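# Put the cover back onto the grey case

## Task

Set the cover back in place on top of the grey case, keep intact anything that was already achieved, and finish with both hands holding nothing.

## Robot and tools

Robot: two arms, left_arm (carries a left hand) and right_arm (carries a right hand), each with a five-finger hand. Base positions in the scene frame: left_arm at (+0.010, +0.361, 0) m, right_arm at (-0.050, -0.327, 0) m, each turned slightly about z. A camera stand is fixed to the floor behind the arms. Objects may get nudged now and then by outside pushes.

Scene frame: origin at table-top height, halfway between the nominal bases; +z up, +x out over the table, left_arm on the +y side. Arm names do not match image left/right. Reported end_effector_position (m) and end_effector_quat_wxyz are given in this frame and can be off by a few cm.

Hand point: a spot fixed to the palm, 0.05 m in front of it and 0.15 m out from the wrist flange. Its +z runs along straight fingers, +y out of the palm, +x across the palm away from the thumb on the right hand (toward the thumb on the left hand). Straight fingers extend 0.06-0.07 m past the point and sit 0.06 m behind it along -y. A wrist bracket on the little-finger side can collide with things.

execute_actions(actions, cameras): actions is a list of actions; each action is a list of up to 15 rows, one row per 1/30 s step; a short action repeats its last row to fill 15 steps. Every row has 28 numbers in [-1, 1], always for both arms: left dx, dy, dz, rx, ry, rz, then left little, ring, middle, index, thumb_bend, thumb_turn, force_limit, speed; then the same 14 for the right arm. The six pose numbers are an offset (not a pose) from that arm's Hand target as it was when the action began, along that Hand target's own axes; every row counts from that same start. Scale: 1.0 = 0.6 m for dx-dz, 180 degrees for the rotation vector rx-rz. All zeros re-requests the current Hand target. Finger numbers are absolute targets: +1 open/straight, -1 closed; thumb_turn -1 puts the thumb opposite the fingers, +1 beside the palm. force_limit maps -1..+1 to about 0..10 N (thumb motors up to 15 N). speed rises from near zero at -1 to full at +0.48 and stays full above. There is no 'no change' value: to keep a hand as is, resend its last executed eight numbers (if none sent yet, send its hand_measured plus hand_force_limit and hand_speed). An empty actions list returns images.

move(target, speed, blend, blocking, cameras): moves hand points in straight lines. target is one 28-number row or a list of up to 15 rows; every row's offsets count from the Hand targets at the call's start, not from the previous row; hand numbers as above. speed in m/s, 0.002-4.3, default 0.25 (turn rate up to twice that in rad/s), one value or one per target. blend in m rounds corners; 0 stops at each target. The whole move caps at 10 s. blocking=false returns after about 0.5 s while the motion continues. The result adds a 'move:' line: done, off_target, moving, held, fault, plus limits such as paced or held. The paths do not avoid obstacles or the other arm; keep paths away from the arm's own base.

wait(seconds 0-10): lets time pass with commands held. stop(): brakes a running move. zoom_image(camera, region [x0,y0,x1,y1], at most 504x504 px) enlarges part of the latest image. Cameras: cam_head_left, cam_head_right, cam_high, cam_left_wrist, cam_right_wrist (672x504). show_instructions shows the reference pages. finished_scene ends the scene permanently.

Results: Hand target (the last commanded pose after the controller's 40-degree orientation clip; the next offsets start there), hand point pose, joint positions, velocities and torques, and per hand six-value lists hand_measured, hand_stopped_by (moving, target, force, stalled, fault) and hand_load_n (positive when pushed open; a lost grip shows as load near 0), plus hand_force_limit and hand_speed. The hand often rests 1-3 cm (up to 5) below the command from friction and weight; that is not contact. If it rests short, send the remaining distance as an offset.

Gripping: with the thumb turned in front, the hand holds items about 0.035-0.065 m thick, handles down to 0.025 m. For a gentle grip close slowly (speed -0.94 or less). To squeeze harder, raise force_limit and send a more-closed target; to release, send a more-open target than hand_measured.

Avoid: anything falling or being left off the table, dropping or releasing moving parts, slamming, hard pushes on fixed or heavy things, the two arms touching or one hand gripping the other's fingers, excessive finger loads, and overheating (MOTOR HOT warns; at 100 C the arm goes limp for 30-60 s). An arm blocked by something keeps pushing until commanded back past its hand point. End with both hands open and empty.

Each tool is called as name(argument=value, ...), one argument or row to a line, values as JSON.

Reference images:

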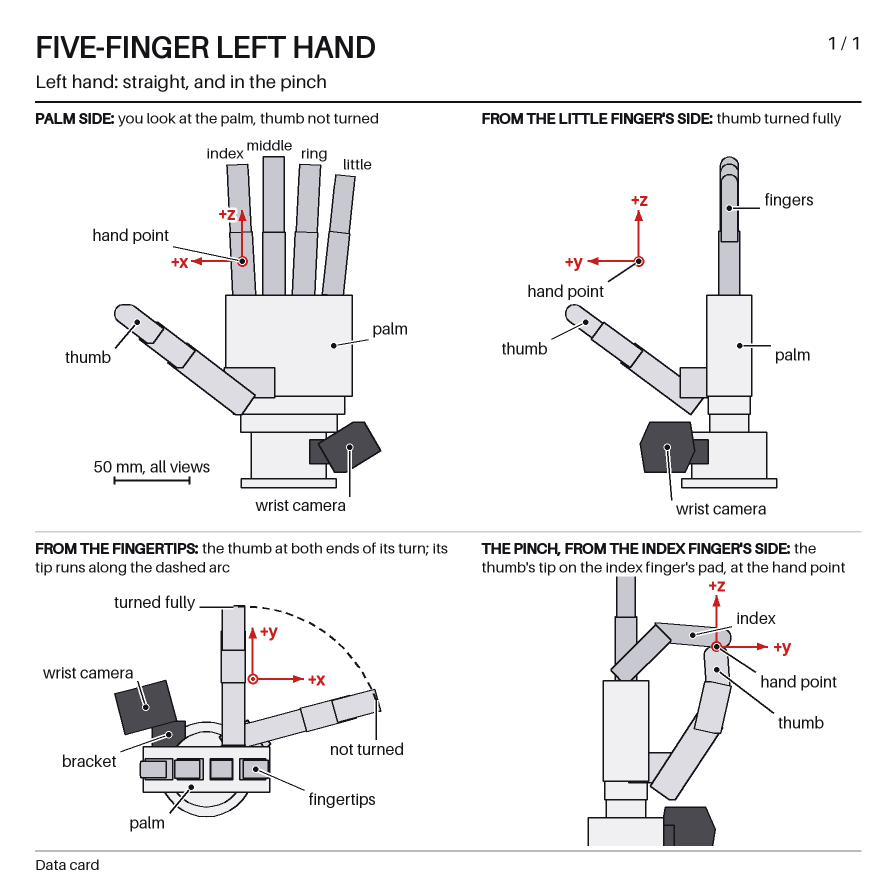

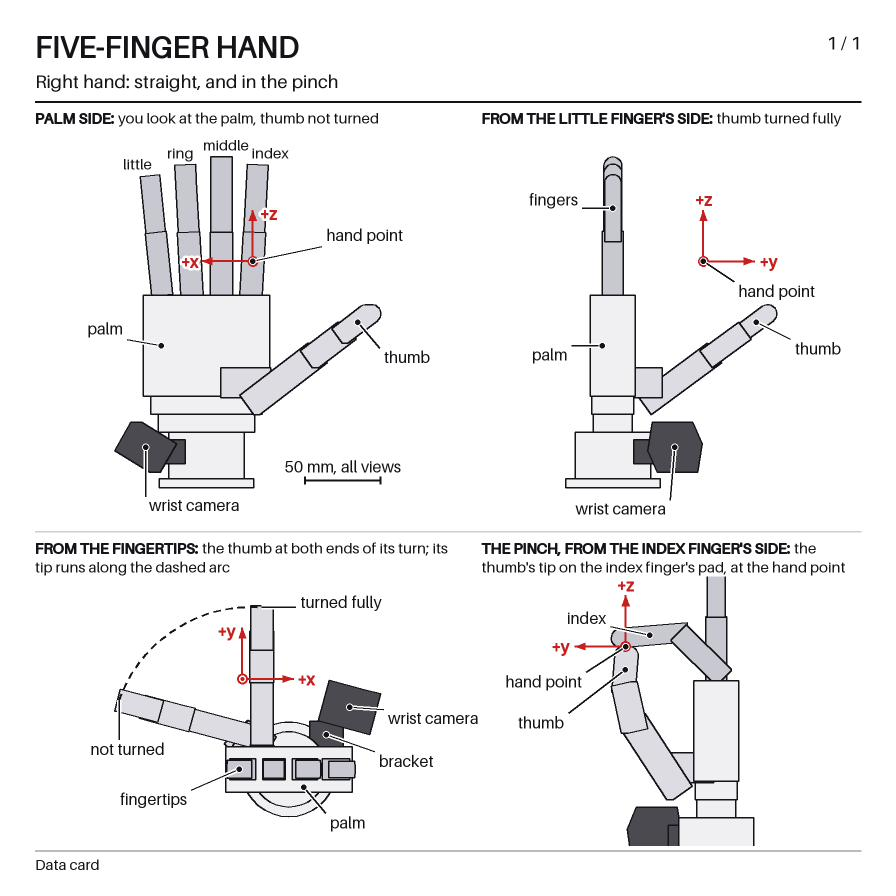

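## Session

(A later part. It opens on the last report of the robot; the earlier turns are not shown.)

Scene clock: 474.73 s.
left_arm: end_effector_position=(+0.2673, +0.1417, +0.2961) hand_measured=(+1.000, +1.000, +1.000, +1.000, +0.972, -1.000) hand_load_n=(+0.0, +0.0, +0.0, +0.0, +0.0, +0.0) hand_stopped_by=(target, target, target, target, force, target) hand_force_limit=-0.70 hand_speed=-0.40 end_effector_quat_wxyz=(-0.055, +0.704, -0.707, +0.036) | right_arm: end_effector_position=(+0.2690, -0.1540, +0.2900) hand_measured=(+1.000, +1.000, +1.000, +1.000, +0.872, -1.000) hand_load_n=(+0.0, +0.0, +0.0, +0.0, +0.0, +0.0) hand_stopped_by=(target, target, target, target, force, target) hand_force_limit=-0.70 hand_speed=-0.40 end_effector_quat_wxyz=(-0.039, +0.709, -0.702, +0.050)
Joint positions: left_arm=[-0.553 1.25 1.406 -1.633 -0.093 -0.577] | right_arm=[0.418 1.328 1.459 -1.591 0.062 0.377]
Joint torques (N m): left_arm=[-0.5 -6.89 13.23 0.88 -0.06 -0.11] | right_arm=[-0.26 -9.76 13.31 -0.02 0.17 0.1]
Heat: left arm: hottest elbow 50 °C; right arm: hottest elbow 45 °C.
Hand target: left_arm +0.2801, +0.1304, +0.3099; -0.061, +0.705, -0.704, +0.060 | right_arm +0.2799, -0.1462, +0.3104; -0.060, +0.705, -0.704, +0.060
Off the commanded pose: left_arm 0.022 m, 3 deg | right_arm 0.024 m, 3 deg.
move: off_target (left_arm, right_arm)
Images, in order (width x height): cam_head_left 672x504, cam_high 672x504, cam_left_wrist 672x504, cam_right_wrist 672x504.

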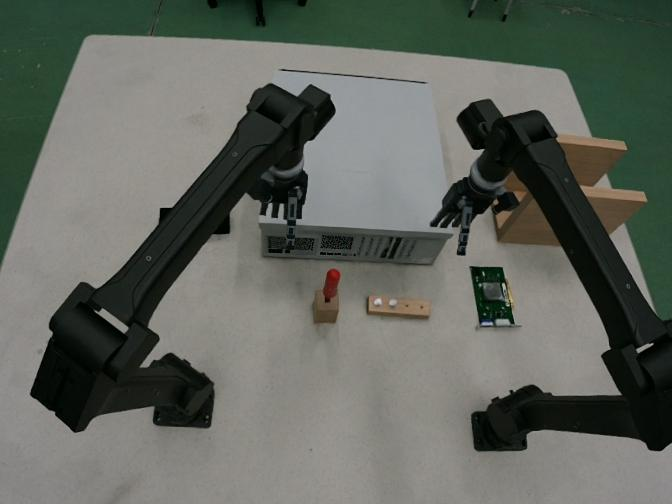

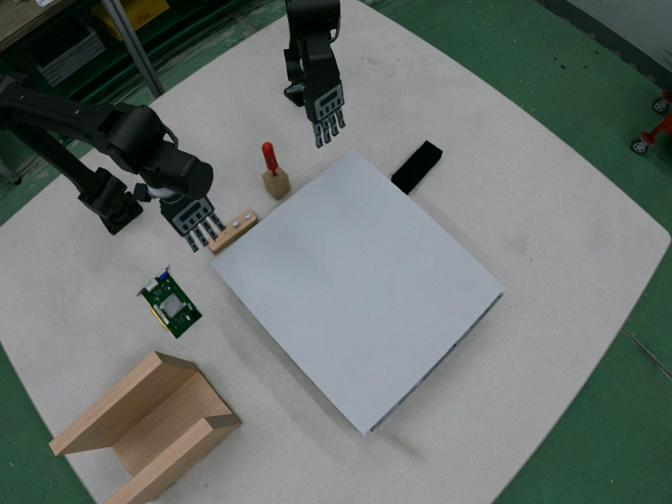

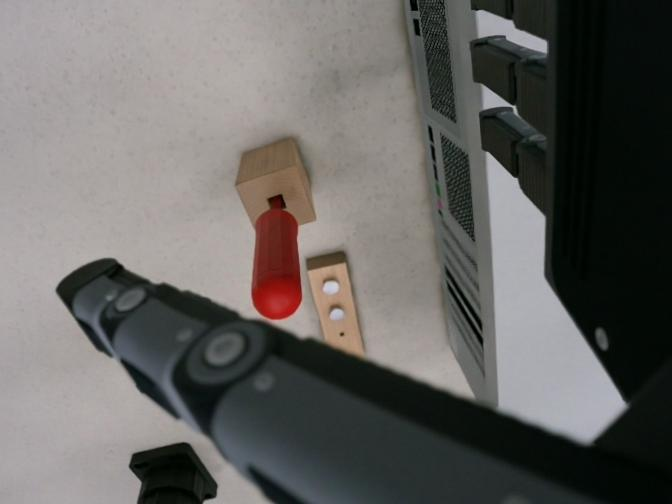

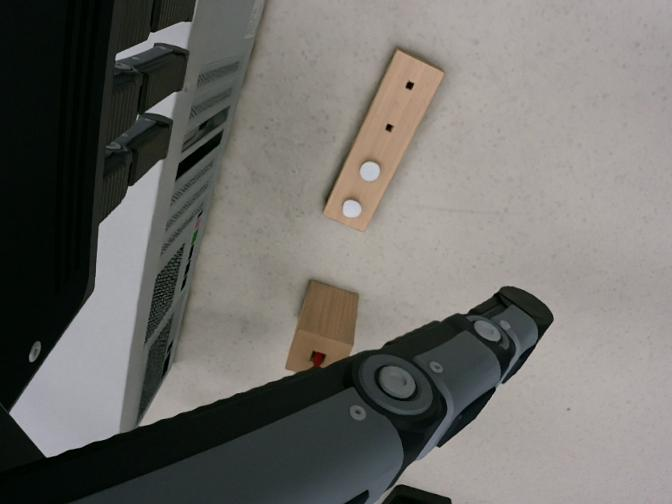

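move(
  target=[0, 0.041, -0.0071, 0, 0, 0, 1, 1, 1, 1, 0, -1, -0.7, -0.4, 0, 0.041, -0.0071, 0, 0, 0, 1, 1, 1, 1, 0, -1, -0.7, -0.4],
  speed=0.1,
  cameras=["cam_head_left", "cam_head_right"],
)

zoom_image(
  camera="cam_head_left",
  region=[240, 160, 340, 260],
)

zoom_image(
  camera="cam_head_right",
  region=[220, 160, 320, 260],
)

zoom_image(
  camera="cam_head_left",
  region=[410, 160, 510, 260],
)

zoom_image(
  camera="cam_head_right",
  region=[410, 160, 510, 260],
)

Scene clock: 477.13 s.
left_arm: end_effector_position=(+0.2556, +0.1331, +0.3062) hand_measured=(+1.000, +1.000, +1.000, +1.000, +0.972, -1.000) hand_load_n=(+0.0, +0.0, +0.5, +0.0, +0.0, +0.0) hand_stopped_by=(target, target, target, target, force, target) hand_force_limit=-0.70 hand_speed=-0.40 end_effector_quat_wxyz=(-0.059, +0.704, -0.705, +0.054) | right_arm: end_effector_position=(+0.2569, -0.1496, +0.3054) hand_measured=(+1.000, +1.000, +1.000, +1.000, +0.872, -1.000) hand_load_n=(+0.0, +0.0, +0.0, +0.0, +0.0, +0.0) hand_stopped_by=(target, target, target, target, force, target) hand_force_limit=-0.70 hand_speed=-0.40 end_effector_quat_wxyz=(-0.057, +0.707, -0.703, +0.058)
Joint positions: left_arm=[-0.593 1.217 1.406 -1.633 -0.099 -0.618] | right_arm=[0.442 1.282 1.459 -1.599 0.067 0.403]
Joint torques (N m): left_arm=[-1.49 -6.48 9.77 0.47 0 -0.07] | right_arm=[-0.09 -9.82 9.47 0.08 0.18 0.1]
Heat: left arm: hottest elbow 49 °C; right arm: hottest elbow 45 °C.
Hand target: left_arm +0.2551, +0.1303, +0.3098; -0.061, +0.705, -0.704, +0.060 | right_arm +0.2549, -0.1462, +0.3104; -0.060, +0.705, -0.704, +0.060
Off the commanded pose: left_arm 0.005 m, 1 deg | right_arm 0.006 m, 1 deg.
move: done
Images, in order (width x height): cam_head_left 672x504, cam_head_right 672x504.

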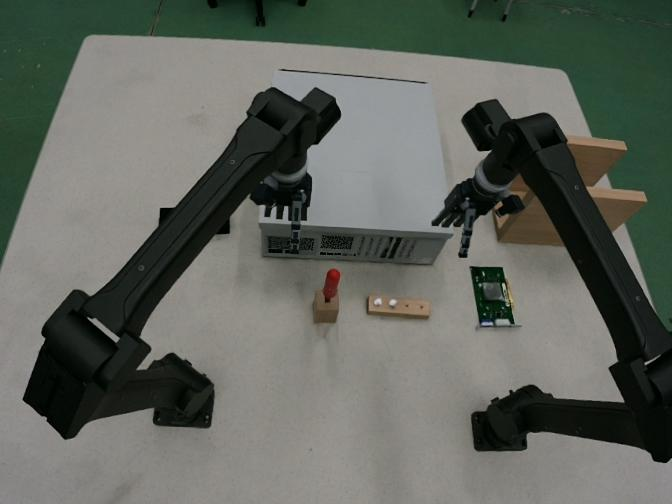

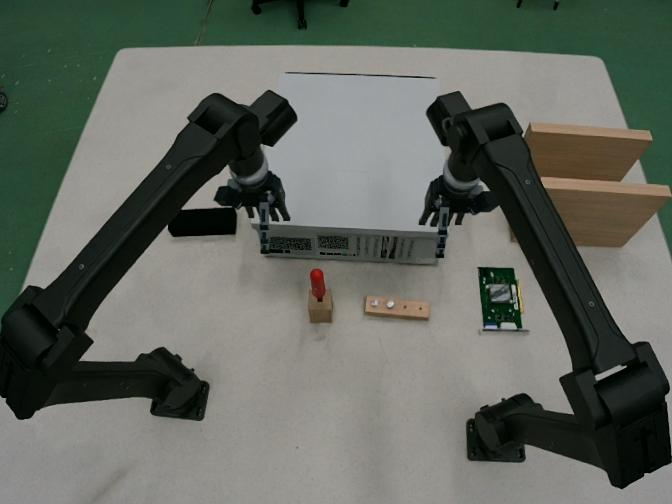

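Scaled by 5.040 from the camera's 672x504 image, which has a finer 960x720 frame.

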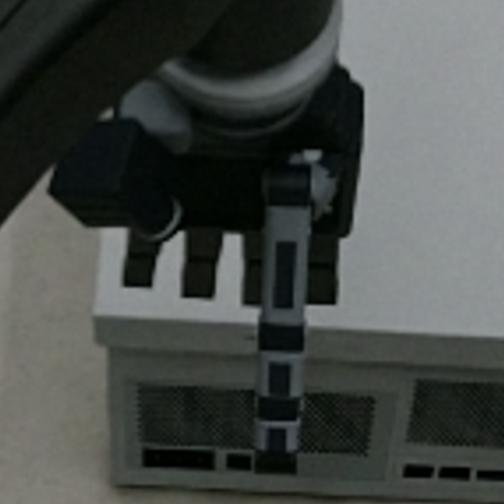

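Scaled by 5.040 from the camera's 672x504 image, which has a finer 960x720 frame.

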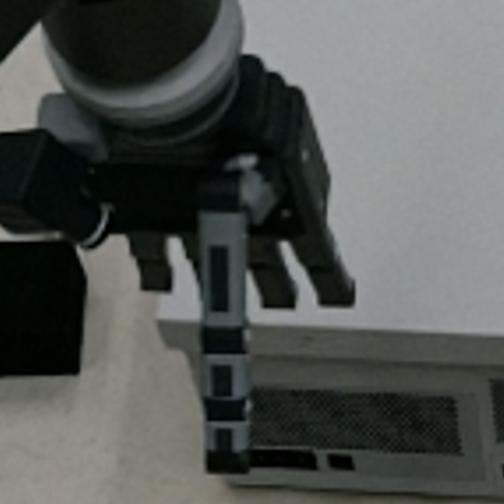

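Scaled by 5.040 from the camera's 672x504 image, which has a finer 960x720 frame.

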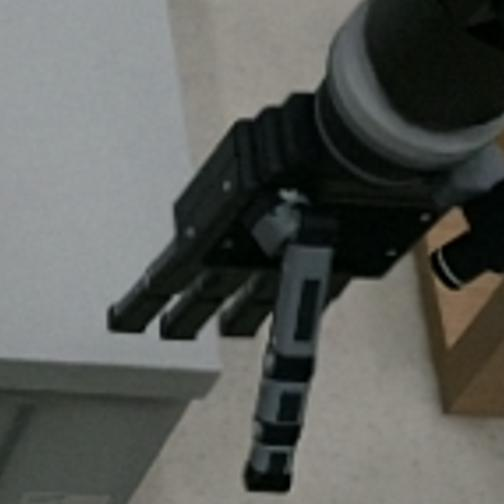

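Scaled by 5.040 from the camera's 672x504 image, which has a finer 960x720 frame.

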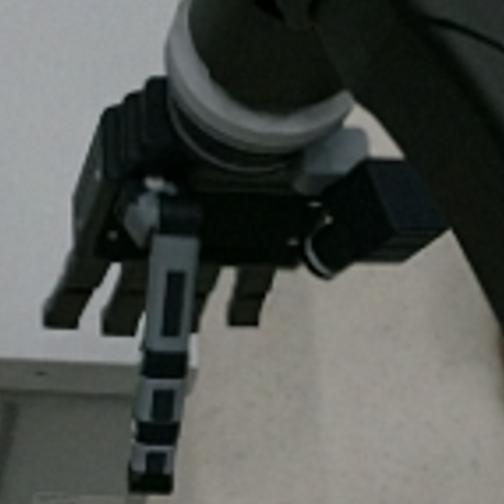

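move(
  target=[0, 0.0204, 0.2163, 0, 0, 0, 1, 1, 1, 1, 0, -1, -0.7, -0.4, 0, 0.0204, 0.2163, 0, 0, 0, 1, 1, 1, 1, 0, -1, -0.7, -0.4],
  speed=0.1,
  cameras=["cam_head_left", "cam_head_right", "cam_left_wrist", "cam_right_wrist"],
)

Scene clock: 480.30 s.
left_arm: end_effector_position=(+0.2595, +0.1303, +0.1838) hand_measured=(+1.000, +1.000, +1.000, +1.000, +0.972, -1.000) hand_load_n=(+0.0, +0.0, +0.0, +0.0, +0.0, +0.0) hand_stopped_by=(target, target, target, target, force, target) hand_force_limit=-0.70 hand_speed=-0.40 end_effector_quat_wxyz=(-0.060, +0.704, -0.705, +0.059) | right_arm: end_effector_position=(+0.2628, -0.1470, +0.1835) hand_measured=(+1.000, +1.000, +1.000, +1.000, +0.872, -1.000) hand_load_n=(+0.0, +0.0, +0.0, +0.0, +0.0, +0.0) hand_stopped_by=(target, target, target, target, force, target) hand_force_limit=-0.70 hand_speed=-0.40 end_effector_quat_wxyz=(-0.059, +0.707, -0.703, +0.059)
Joint positions: left_arm=[-0.593 1.213 1.081 -1.302 -0.099 -0.619] | right_arm=[0.442 1.29 1.146 -1.273 0.067 0.404]
Joint torques (N m): left_arm=[0.44 -7 9.54 1.22 0.04 0.09] | right_arm=[-0.85 -9.29 8.42 0.87 0.11 0.01]
Heat: left arm: hottest elbow 49 °C; right arm: hottest elbow 45 °C.
Hand target: left_arm +0.2653, +0.1303, +0.1799; -0.061, +0.705, -0.704, +0.060 | right_arm +0.2647, -0.1462, +0.1804; -0.060, +0.705, -0.704, +0.060
Off the commanded pose: left_arm 0.007 m, 0 deg | right_arm 0.004 m, 0 deg.
move: done
Images, in order (width x height): cam_head_left 672x504, cam_head_right 672x504, cam_left_wrist 672x504, cam_right_wrist 672x504.

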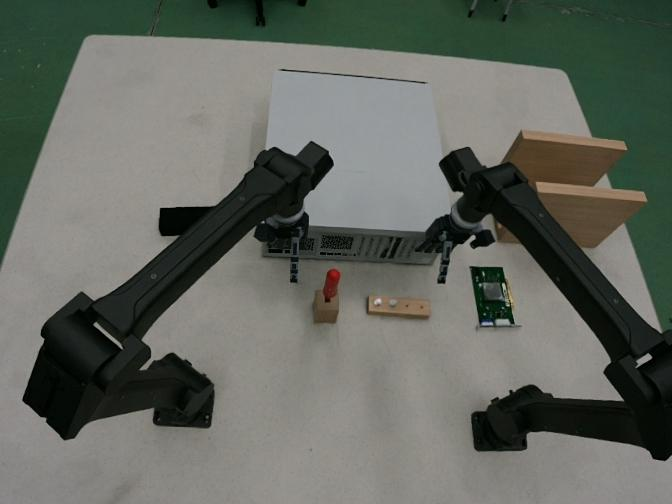

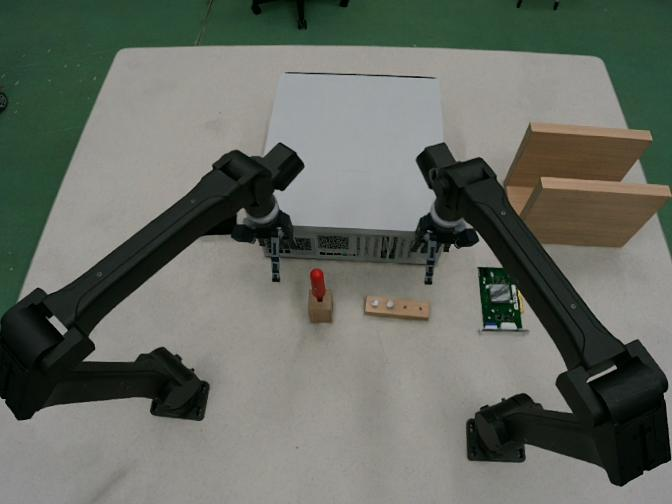

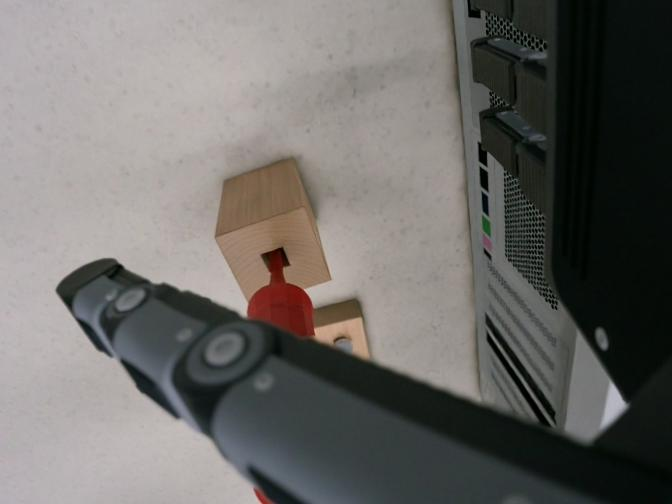

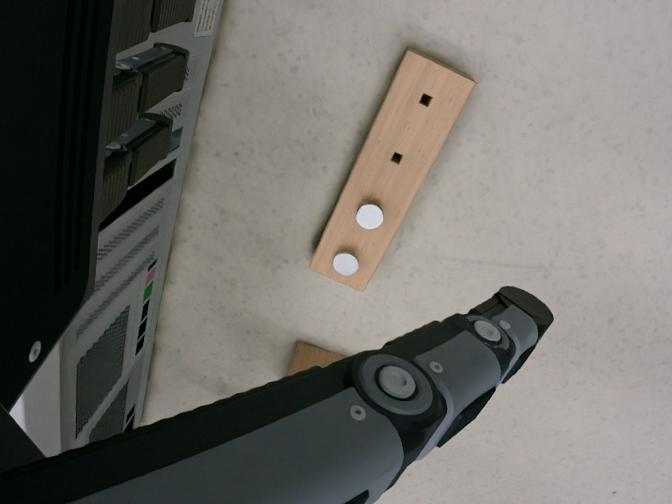

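zoom_image(
  camera="cam_head_left",
  region=[240, 190, 340, 290],
)

zoom_image(
  camera="cam_head_right",
  region=[400, 190, 500, 290],
)

Scaled by 5.040 from the camera's 672x504 image, which has a finer 960x720 frame.

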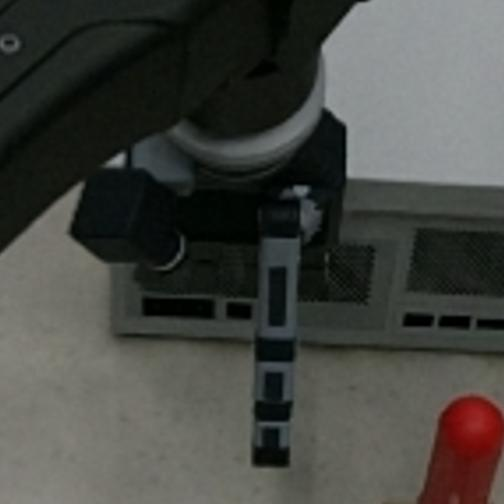

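Scaled by 5.040 from the camera's 672x504 image, which has a finer 960x720 frame.

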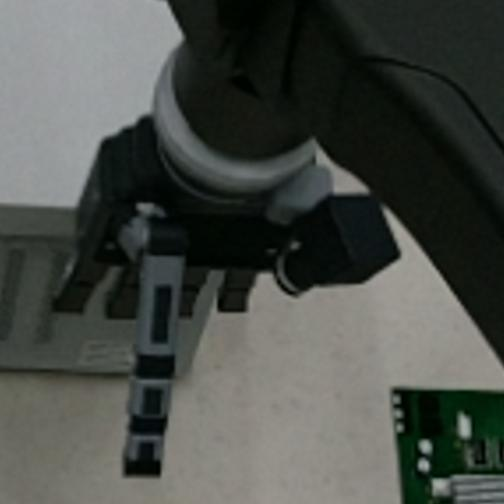

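move(
  target=[0, -0.029, 0.0251, 0, 0, 0, 1, 1, 1, 1, 0, -1, -0.7, -0.4, 0, -0.0298, 0.0261, 0, 0, 0, 1, 1, 1, 1, 0, -1, -0.7, -0.4],
  speed=0.06,
  cameras=["cam_head_left", "cam_left_wrist", "cam_right_wrist"],
)

Scene clock: 482.37 s.
left_arm: end_effector_position=(+0.2771, +0.1325, +0.1683) hand_measured=(+1.000, +1.000, +1.000, +1.000, +0.972, -1.000) hand_load_n=(+0.0, +0.0, +0.0, +0.0, +0.0, +0.0) hand_stopped_by=(target, target, target, target, force, target) hand_force_limit=-0.70 hand_speed=-0.40 end_effector_quat_wxyz=(-0.060, +0.706, -0.704, +0.054) | right_arm: end_effector_position=(+0.2764, -0.1449, +0.1648) hand_measured=(+1.000, +1.000, +1.000, +1.000, +0.872, -1.000) hand_load_n=(+0.0, +0.0, +0.0, +0.0, +0.0, +0.0) hand_stopped_by=(target, target, target, target, force, target) hand_force_limit=-0.70 hand_speed=-0.40 end_effector_quat_wxyz=(-0.051, +0.704, -0.706, +0.056)
Joint positions: left_arm=[-0.561 1.262 1.081 -1.261 -0.098 -0.589] | right_arm=[0.433 1.345 1.146 -1.234 0.067 0.403]
Joint torques (N m): left_arm=[0.21 -6.89 10.15 1.14 0.11 0.12] | right_arm=[-1.67 -9.93 9.66 0.84 0 -0.17]
Heat: left arm: hottest elbow 48 °C; right arm: hottest elbow 45 °C.
Hand target: left_arm +0.2850, +0.1304, +0.1680; -0.061, +0.705, -0.704, +0.060 | right_arm +0.2851, -0.1463, +0.1680; -0.060, +0.705, -0.704, +0.060
Off the commanded pose: left_arm 0.008 m, 1 deg | right_arm 0.009 m, 1 deg.
move: done
Images, in order (width x height): cam_head_left 672x504, cam_left_wrist 672x504, cam_right_wrist 672x504.

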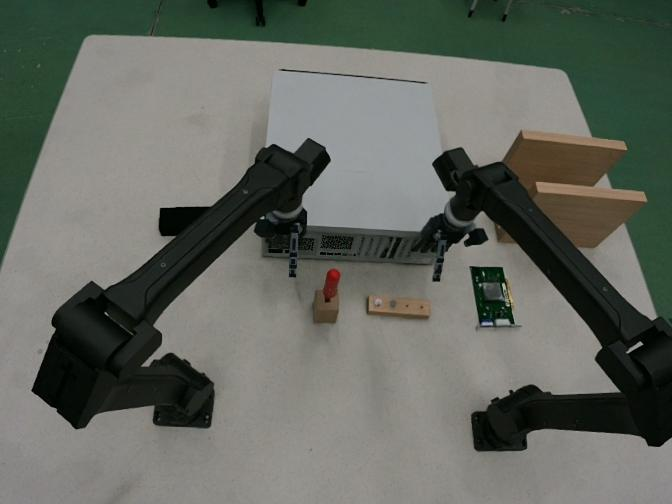

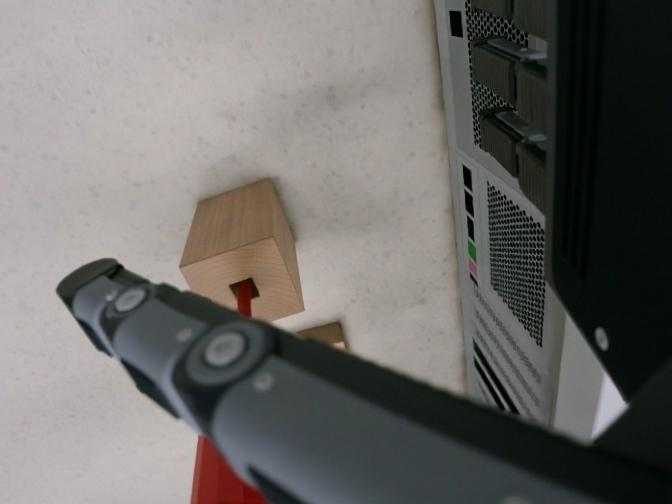

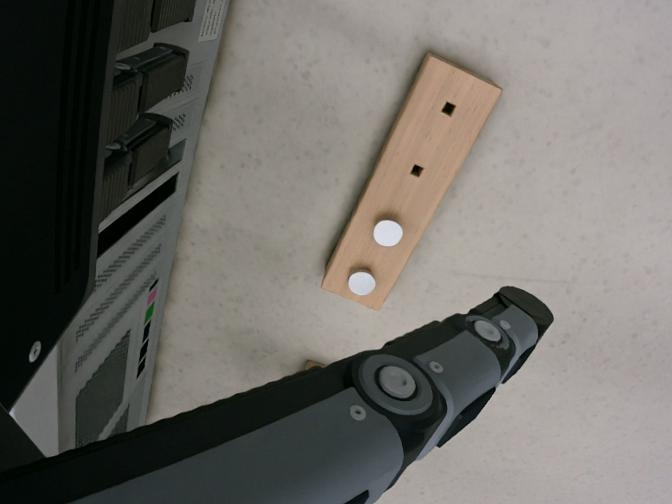

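move(
  target=[0, -0.0246, 0.0043, 0, 0, 0, 1, 1, 1, 1, 0, -1, -0.7, -0.4, 0, -0.0246, 0.0043, 0, 0, 0, 1, 1, 1, 1, 0, -1, -0.7, -0.4],
  speed=0.05,
)

move(
  target=[0, -0.0246, 0.0043, 0, 0, 0, 1, 1, 1, 1, 0, -1, -0.7, -0.4, 0, -0.0246, 0.0043, 0, 0, 0, 1, 1, 1, 1, 0, -1, -0.7, -0.4],
  speed=0.05,
  cameras=["cam_head_left", "cam_left_wrist", "cam_right_wrist"],
)

Scene clock: 483.73 s.
left_arm: end_effector_position=(+0.2833, +0.1378, +0.1581) hand_measured=(+1.000, +1.000, +1.000, +1.000, +0.972, -1.000) hand_load_n=(+0.0, +0.0, +0.0, +0.0, +0.0, +0.0) hand_stopped_by=(target, target, target, target, force, target) hand_force_limit=-0.70 hand_speed=-0.40 end_effector_quat_wxyz=(-0.058, +0.705, -0.705, +0.041) | right_arm: end_effector_position=(+0.2799, -0.1498, +0.1531) hand_measured=(+1.000, +1.000, +1.000, +1.000, +0.872, -1.000) hand_load_n=(+0.0, +0.0, +0.0, +0.0, +0.0, +0.0) hand_stopped_by=(target, target, target, target, force, target) hand_force_limit=-0.70 hand_speed=-0.40 end_effector_quat_wxyz=(-0.036, +0.705, -0.706, +0.051)
Joint positions: left_arm=[-0.539 1.293 1.081 -1.255 -0.096 -0.567] | right_arm=[0.418 1.378 1.146 -1.232 0.067 0.389]
Joint torques (N m): left_arm=[-0.03 -7.59 12.48 1.05 0.17 0.06] | right_arm=[-1.79 -10.17 12.15 0.75 -0.08 -0.17]
Heat: left arm: hottest elbow 48 °C; right arm: hottest elbow 45 °C.
Hand target: left_arm +0.3001, +0.1304, +0.1680; -0.061, +0.705, -0.704, +0.060 | right_arm +0.3000, -0.1463, +0.1679; -0.060, +0.705, -0.704, +0.060
Off the commanded pose: left_arm 0.021 m, 2 deg | right_arm 0.025 m, 3 deg.
move: off_target (left_arm, right_arm)

Scene clock: 484.60 s.
left_arm: end_effector_position=(+0.2911, +0.1398, +0.1533) hand_measured=(+1.000, +1.000, +1.000, +1.000, +0.972, -1.000) hand_load_n=(+0.0, +0.0, +0.0, +0.0, +0.0, +0.0) hand_stopped_by=(target, target, target, target, force, target) hand_force_limit=-0.70 hand_speed=-0.40 end_effector_quat_wxyz=(-0.054, +0.704, -0.707, +0.034) | right_arm: end_effector_position=(+0.2857, -0.1509, +0.1503) hand_measured=(+1.000, +1.000, +1.000, +1.000, +0.872, -1.000) hand_load_n=(-1.0, +0.0, +0.0, +0.0, +0.0, +0.0) hand_stopped_by=(target, target, target, target, force, target) hand_force_limit=-0.70 hand_speed=-0.40 end_effector_quat_wxyz=(-0.033, +0.705, -0.707, +0.048)
Joint positions: left_arm=[-0.522 1.322 1.094 -1.252 -0.09 -0.545] | right_arm=[0.408 1.398 1.158 -1.232 0.062 0.381]
Joint torques (N m): left_arm=[-0.67 -7.36 13.41 0.96 0.09 0.15] | right_arm=[-1.96 -9.47 13.82 0.73 0.06 -0.22]
Heat: left arm: hottest elbow 48 °C; right arm: hottest elbow 45 °C.
Hand target: left_arm +0.3150, +0.1305, +0.1680; -0.061, +0.705, -0.704, +0.060 | right_arm +0.3151, -0.1462, +0.1680; -0.060, +0.705, -0.704, +0.060
Off the commanded pose: left_arm 0.030 m, 3 deg | right_arm 0.034 m, 3 deg.
move: off_target (left_arm, right_arm)
Images, in order (width x height): cam_head_left 672x504, cam_left_wrist 672x504, cam_right_wrist 672x504.

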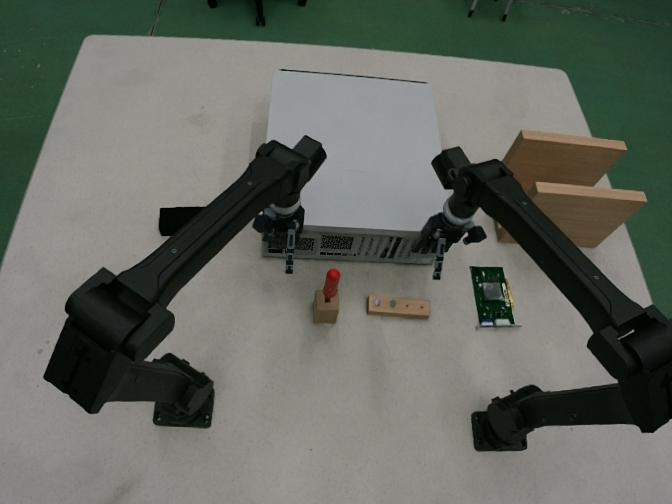

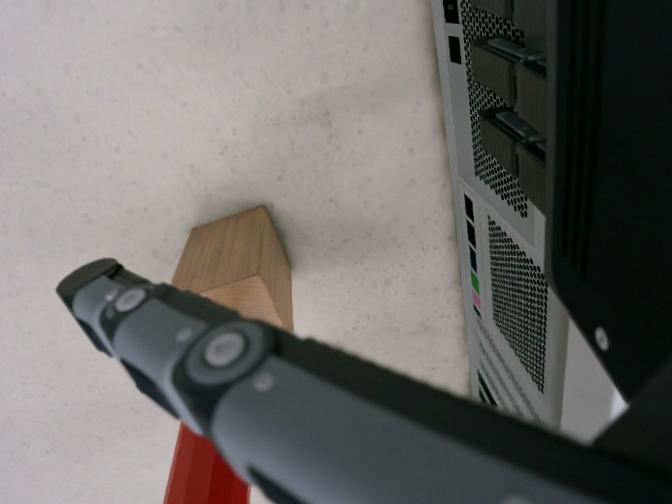

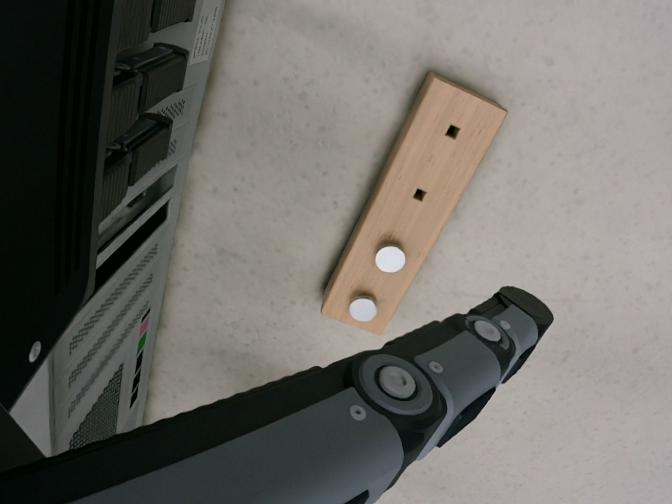

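move(
  target=[0, -0.0085, -0.0493, 0, 0, 0, 1, 1, 1, 1, 0, -1, -0.7, -0.4, 0, -0.0085, -0.0493, 0, 0, 0, 1, 1, 1, 1, 0, -1, -0.7, -0.4],
  speed=0.05,
  cameras=["cam_head_left"],
)

Scene clock: 486.33 s.
left_arm: end_effector_position=(+0.2950, +0.1367, +0.1762) hand_measured=(+1.000, +1.000, +1.000, +1.000, +0.972, -1.000) hand_load_n=(-0.5, -1.0, -0.5, -0.5, +0.0, +0.0) hand_stopped_by=(target, target, target, target, force, target) hand_force_limit=-0.70 hand_speed=-0.40 end_effector_quat_wxyz=(-0.053, +0.704, -0.708, +0.035) | right_arm: end_effector_position=(+0.2897, -0.1497, +0.1724) hand_measured=(+1.000, +1.000, +1.000, +1.000, +0.872, -1.000) hand_load_n=(-1.0, +0.0, +0.0, +0.0, +0.0, +0.0) hand_stopped_by=(target, target, target, target, force, target) hand_force_limit=-0.70 hand_speed=-0.40 end_effector_quat_wxyz=(-0.029, +0.705, -0.707, +0.046)
Joint positions: left_arm=[-0.522 1.322 1.155 -1.311 -0.087 -0.544] | right_arm=[0.407 1.404 1.222 -1.3 0.062 0.38]
Joint torques (N m): left_arm=[0.32 -8.7 14.08 0.2 -0.03 0.08] | right_arm=[-1.9 -10.93 14.06 0.25 0.06 -0.21]
Heat: left arm: hottest elbow 49 °C; right arm: hottest elbow 45 °C.
Hand target: left_arm +0.3149, +0.1305, +0.1980; -0.061, +0.705, -0.704, +0.060 | right_arm +0.3151, -0.1463, +0.1980; -0.060, +0.705, -0.704, +0.060
Off the commanded pose: left_arm 0.030 m, 3 deg | right_arm 0.036 m, 4 deg.
move: off_target (left_arm, right_arm)
Images, in order (width x height): cam_head_left 672x504.

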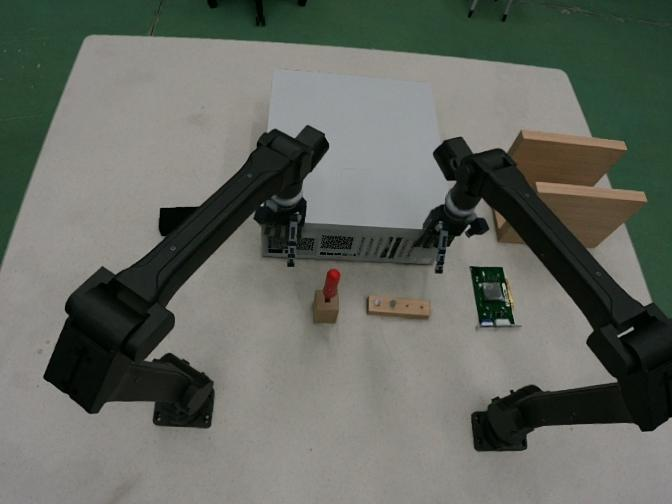

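zoom_image(
  camera="cam_head_left",
  region=[260, 50, 450, 110],
)

zoom_image(
  camera="cam_head_left",
  region=[240, 190, 470, 275],
)

Scaled by 2.653 from the camera's 672x504 image, which has a finer 960x720 frame.

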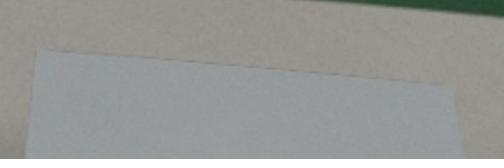

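Scaled by 2.191 from the camera's 672x504 image, which has a finer 960x720 frame.

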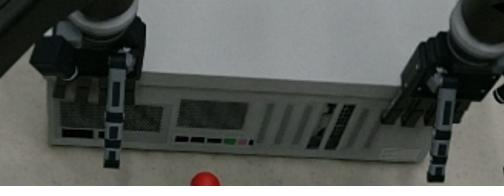

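zoom_image(
  camera="cam_head_left",
  region=[290, 200, 390, 275],
)

zoom_image(
  camera="cam_head_left",
  region=[380, 200, 480, 275],
)

wait(
  seconds=0,
  cameras=["cam_high", "cam_head_right", "cam_left_wrist", "cam_right_wrist"],
)

Scaled by 5.040 from the camera's 672x504 image, which has a finer 960x720 frame.

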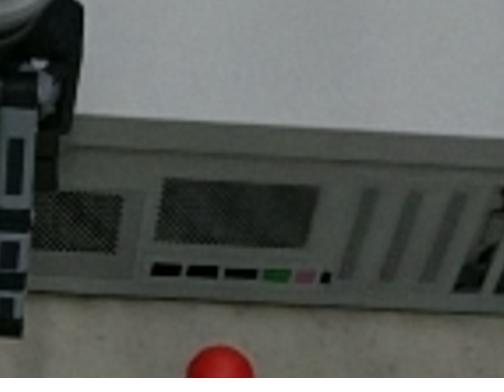

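Scaled by 5.040 from the camera's 672x504 image, which has a finer 960x720 frame.

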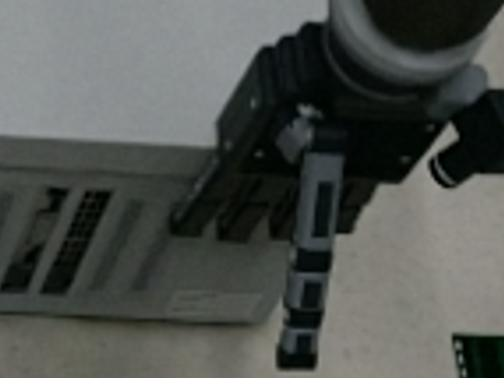

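Scene clock: 487.40 s.
left_arm: end_effector_position=(+0.2950, +0.1367, +0.1762) hand_measured=(+1.000, +1.000, +1.000, +1.000, +0.972, -1.000) hand_load_n=(+0.0, -1.0, -0.5, +0.0, -0.5, +0.0) hand_stopped_by=(target, target, target, target, force, target) hand_force_limit=-0.70 hand_speed=-0.40 end_effector_quat_wxyz=(-0.053, +0.704, -0.708, +0.035) | right_arm: end_effector_position=(+0.2897, -0.1497, +0.1724) hand_measured=(+1.000, +1.000, +1.000, +1.000, +0.872, -1.000) hand_load_n=(-0.5, +0.0, +0.0, +0.0, +0.0, +0.0) hand_stopped_by=(target, target, target, target, force, target) hand_force_limit=-0.70 hand_speed=-0.40 end_effector_quat_wxyz=(-0.029, +0.705, -0.707, +0.046)
Joint positions: left_arm=[-0.522 1.322 1.155 -1.311 -0.087 -0.544] | right_arm=[0.407 1.404 1.222 -1.3 0.062 0.38]
Joint torques (N m): left_arm=[0.79 -8.23 14.17 0.25 -0.03 0.15] | right_arm=[-1.9 -10.99 14.11 0.29 0.06 -0.21]
Heat: left arm: hottest elbow 49 °C; right arm: hottest elbow 45 °C.
Hand target: left_arm +0.3149, +0.1305, +0.1979; -0.061, +0.705, -0.704, +0.060 | right_arm +0.3151, -0.1463, +0.1980; -0.060, +0.705, -0.704, +0.060
Off the commanded pose: left_arm 0.030 m, 3 deg | right_arm 0.036 m, 4 deg.
Images, in order (width x height): cam_head_right 672x504, cam_high 672x504, cam_left_wrist 672x504, cam_right_wrist 672x504.

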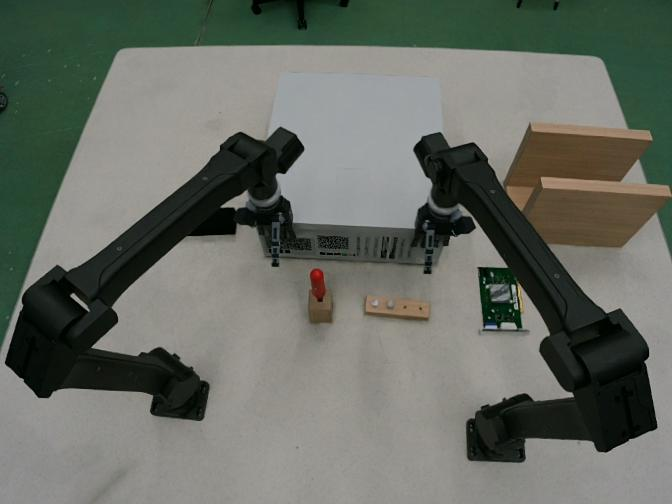

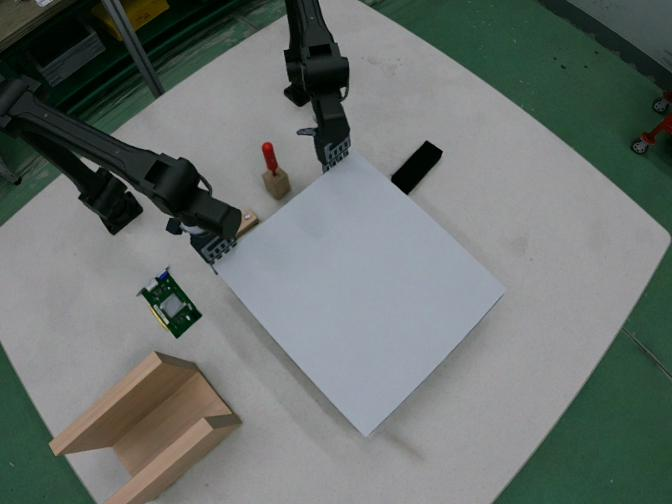

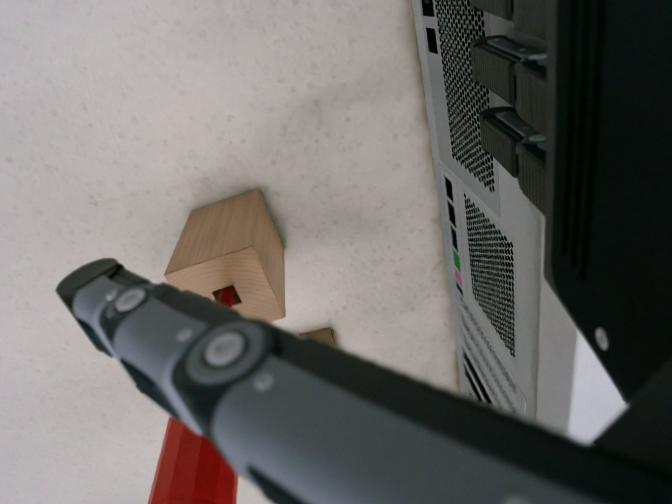

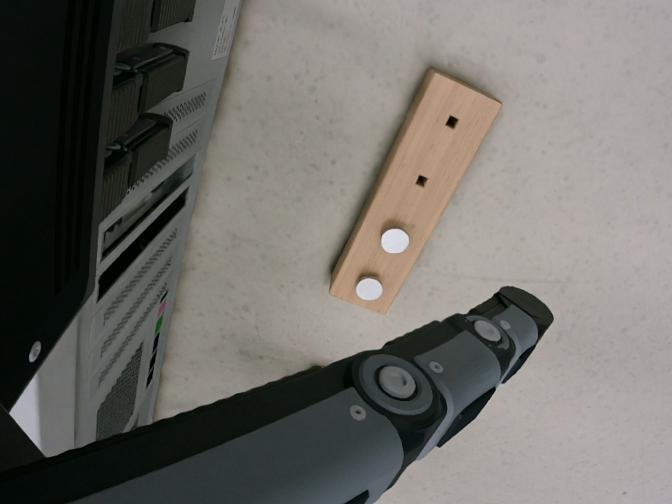

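wait(
  seconds=0,
  cameras=["cam_head_left", "cam_head_right", "cam_high"],
)

zoom_image(
  camera="cam_head_left",
  region=[305, 205, 365, 250],
)

zoom_image(
  camera="cam_head_right",
  region=[290, 205, 350, 250],
)

zoom_image(
  camera="cam_high",
  region=[350, 280, 520, 450],
)

Scene clock: 488.07 s.
left_arm: end_effector_position=(+0.2950, +0.1367, +0.1762) hand_measured=(+1.000, +1.000, +1.000, +1.000, +0.972, -1.000) hand_load_n=(+0.0, -1.0, -0.5, -0.5, +0.0, +0.0) hand_stopped_by=(target, target, target, target, force, target) hand_force_limit=-0.70 hand_speed=-0.40 end_effector_quat_wxyz=(-0.053, +0.704, -0.708, +0.035) | right_arm: end_effector_position=(+0.2897, -0.1497, +0.1724) hand_measured=(+1.000, +1.000, +1.000, +1.000, +0.872, -1.000) hand_load_n=(-1.0, +0.0, +0.0, +0.0, +0.0, +0.0) hand_stopped_by=(target, target, target, target, force, target) hand_force_limit=-0.70 hand_speed=-0.40 end_effector_quat_wxyz=(-0.029, +0.705, -0.707, +0.046)
Joint positions: left_arm=[-0.522 1.322 1.155 -1.311 -0.087 -0.544] | right_arm=[0.407 1.404 1.222 -1.3 0.062 0.38]
Joint torques (N m): left_arm=[0.38 -9 14.19 0.23 -0.02 0.12] | right_arm=[-1.9 -10.99 14.11 0.28 0.06 -0.21]
Heat: left arm: hottest elbow 49 °C; right arm: hottest elbow 46 °C.
Hand target: left_arm +0.3149, +0.1305, +0.1979; -0.061, +0.705, -0.704, +0.060 | right_arm +0.3151, -0.1463, +0.1980; -0.060, +0.705, -0.704, +0.060
Off the commanded pose: left_arm 0.030 m, 3 deg | right_arm 0.036 m, 4 deg.
Images, in order (width x height): cam_head_left 672x504, cam_head_right 672x504, cam_high 672x504.

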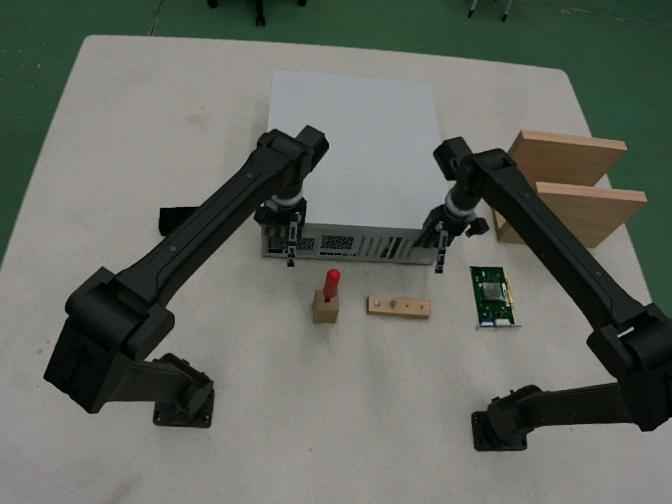

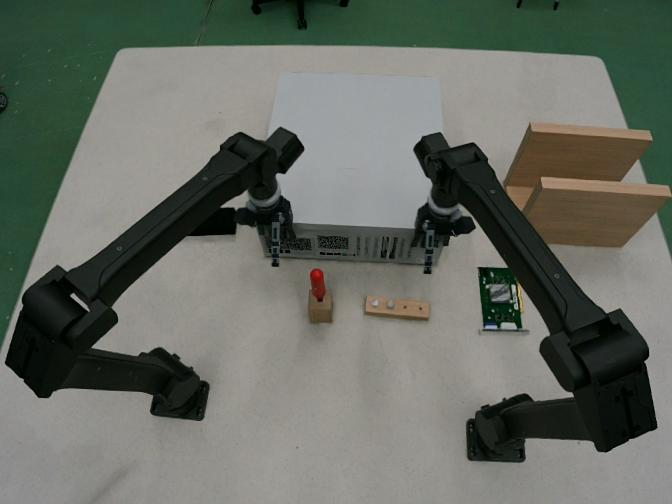

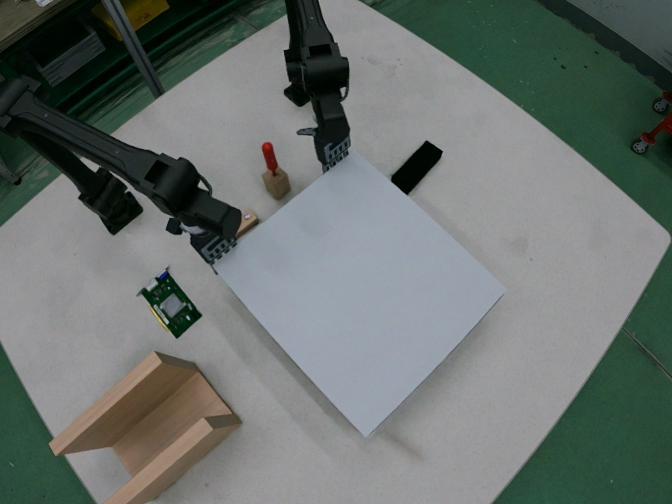

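Scaled by 8.400 from the camera's 672x504 image, which has a finer 960x720 frame.

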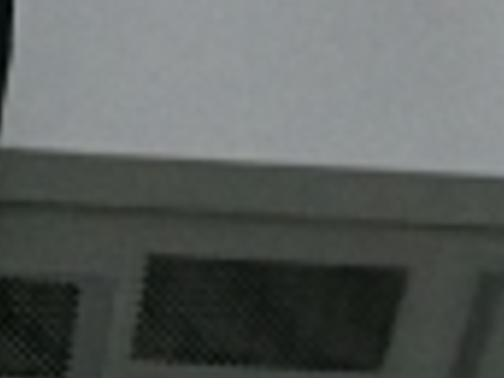

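Scaled by 8.400 from the camera's 672x504 image, which has a finer 960x720 frame.

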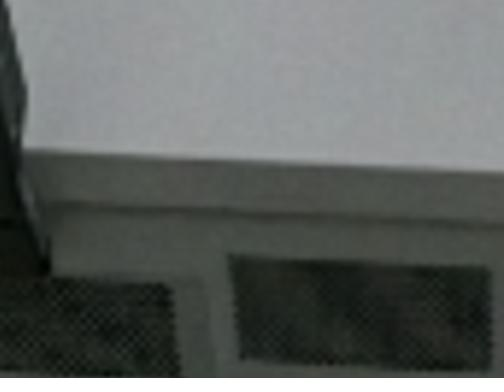

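Scaled by 2.965 from the camera's 672x504 image, which has a finer 960x720 frame.

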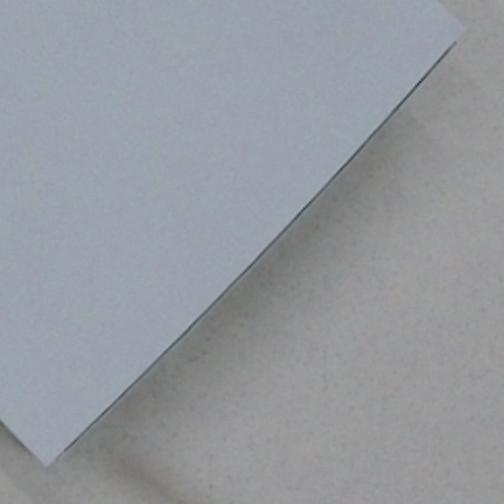

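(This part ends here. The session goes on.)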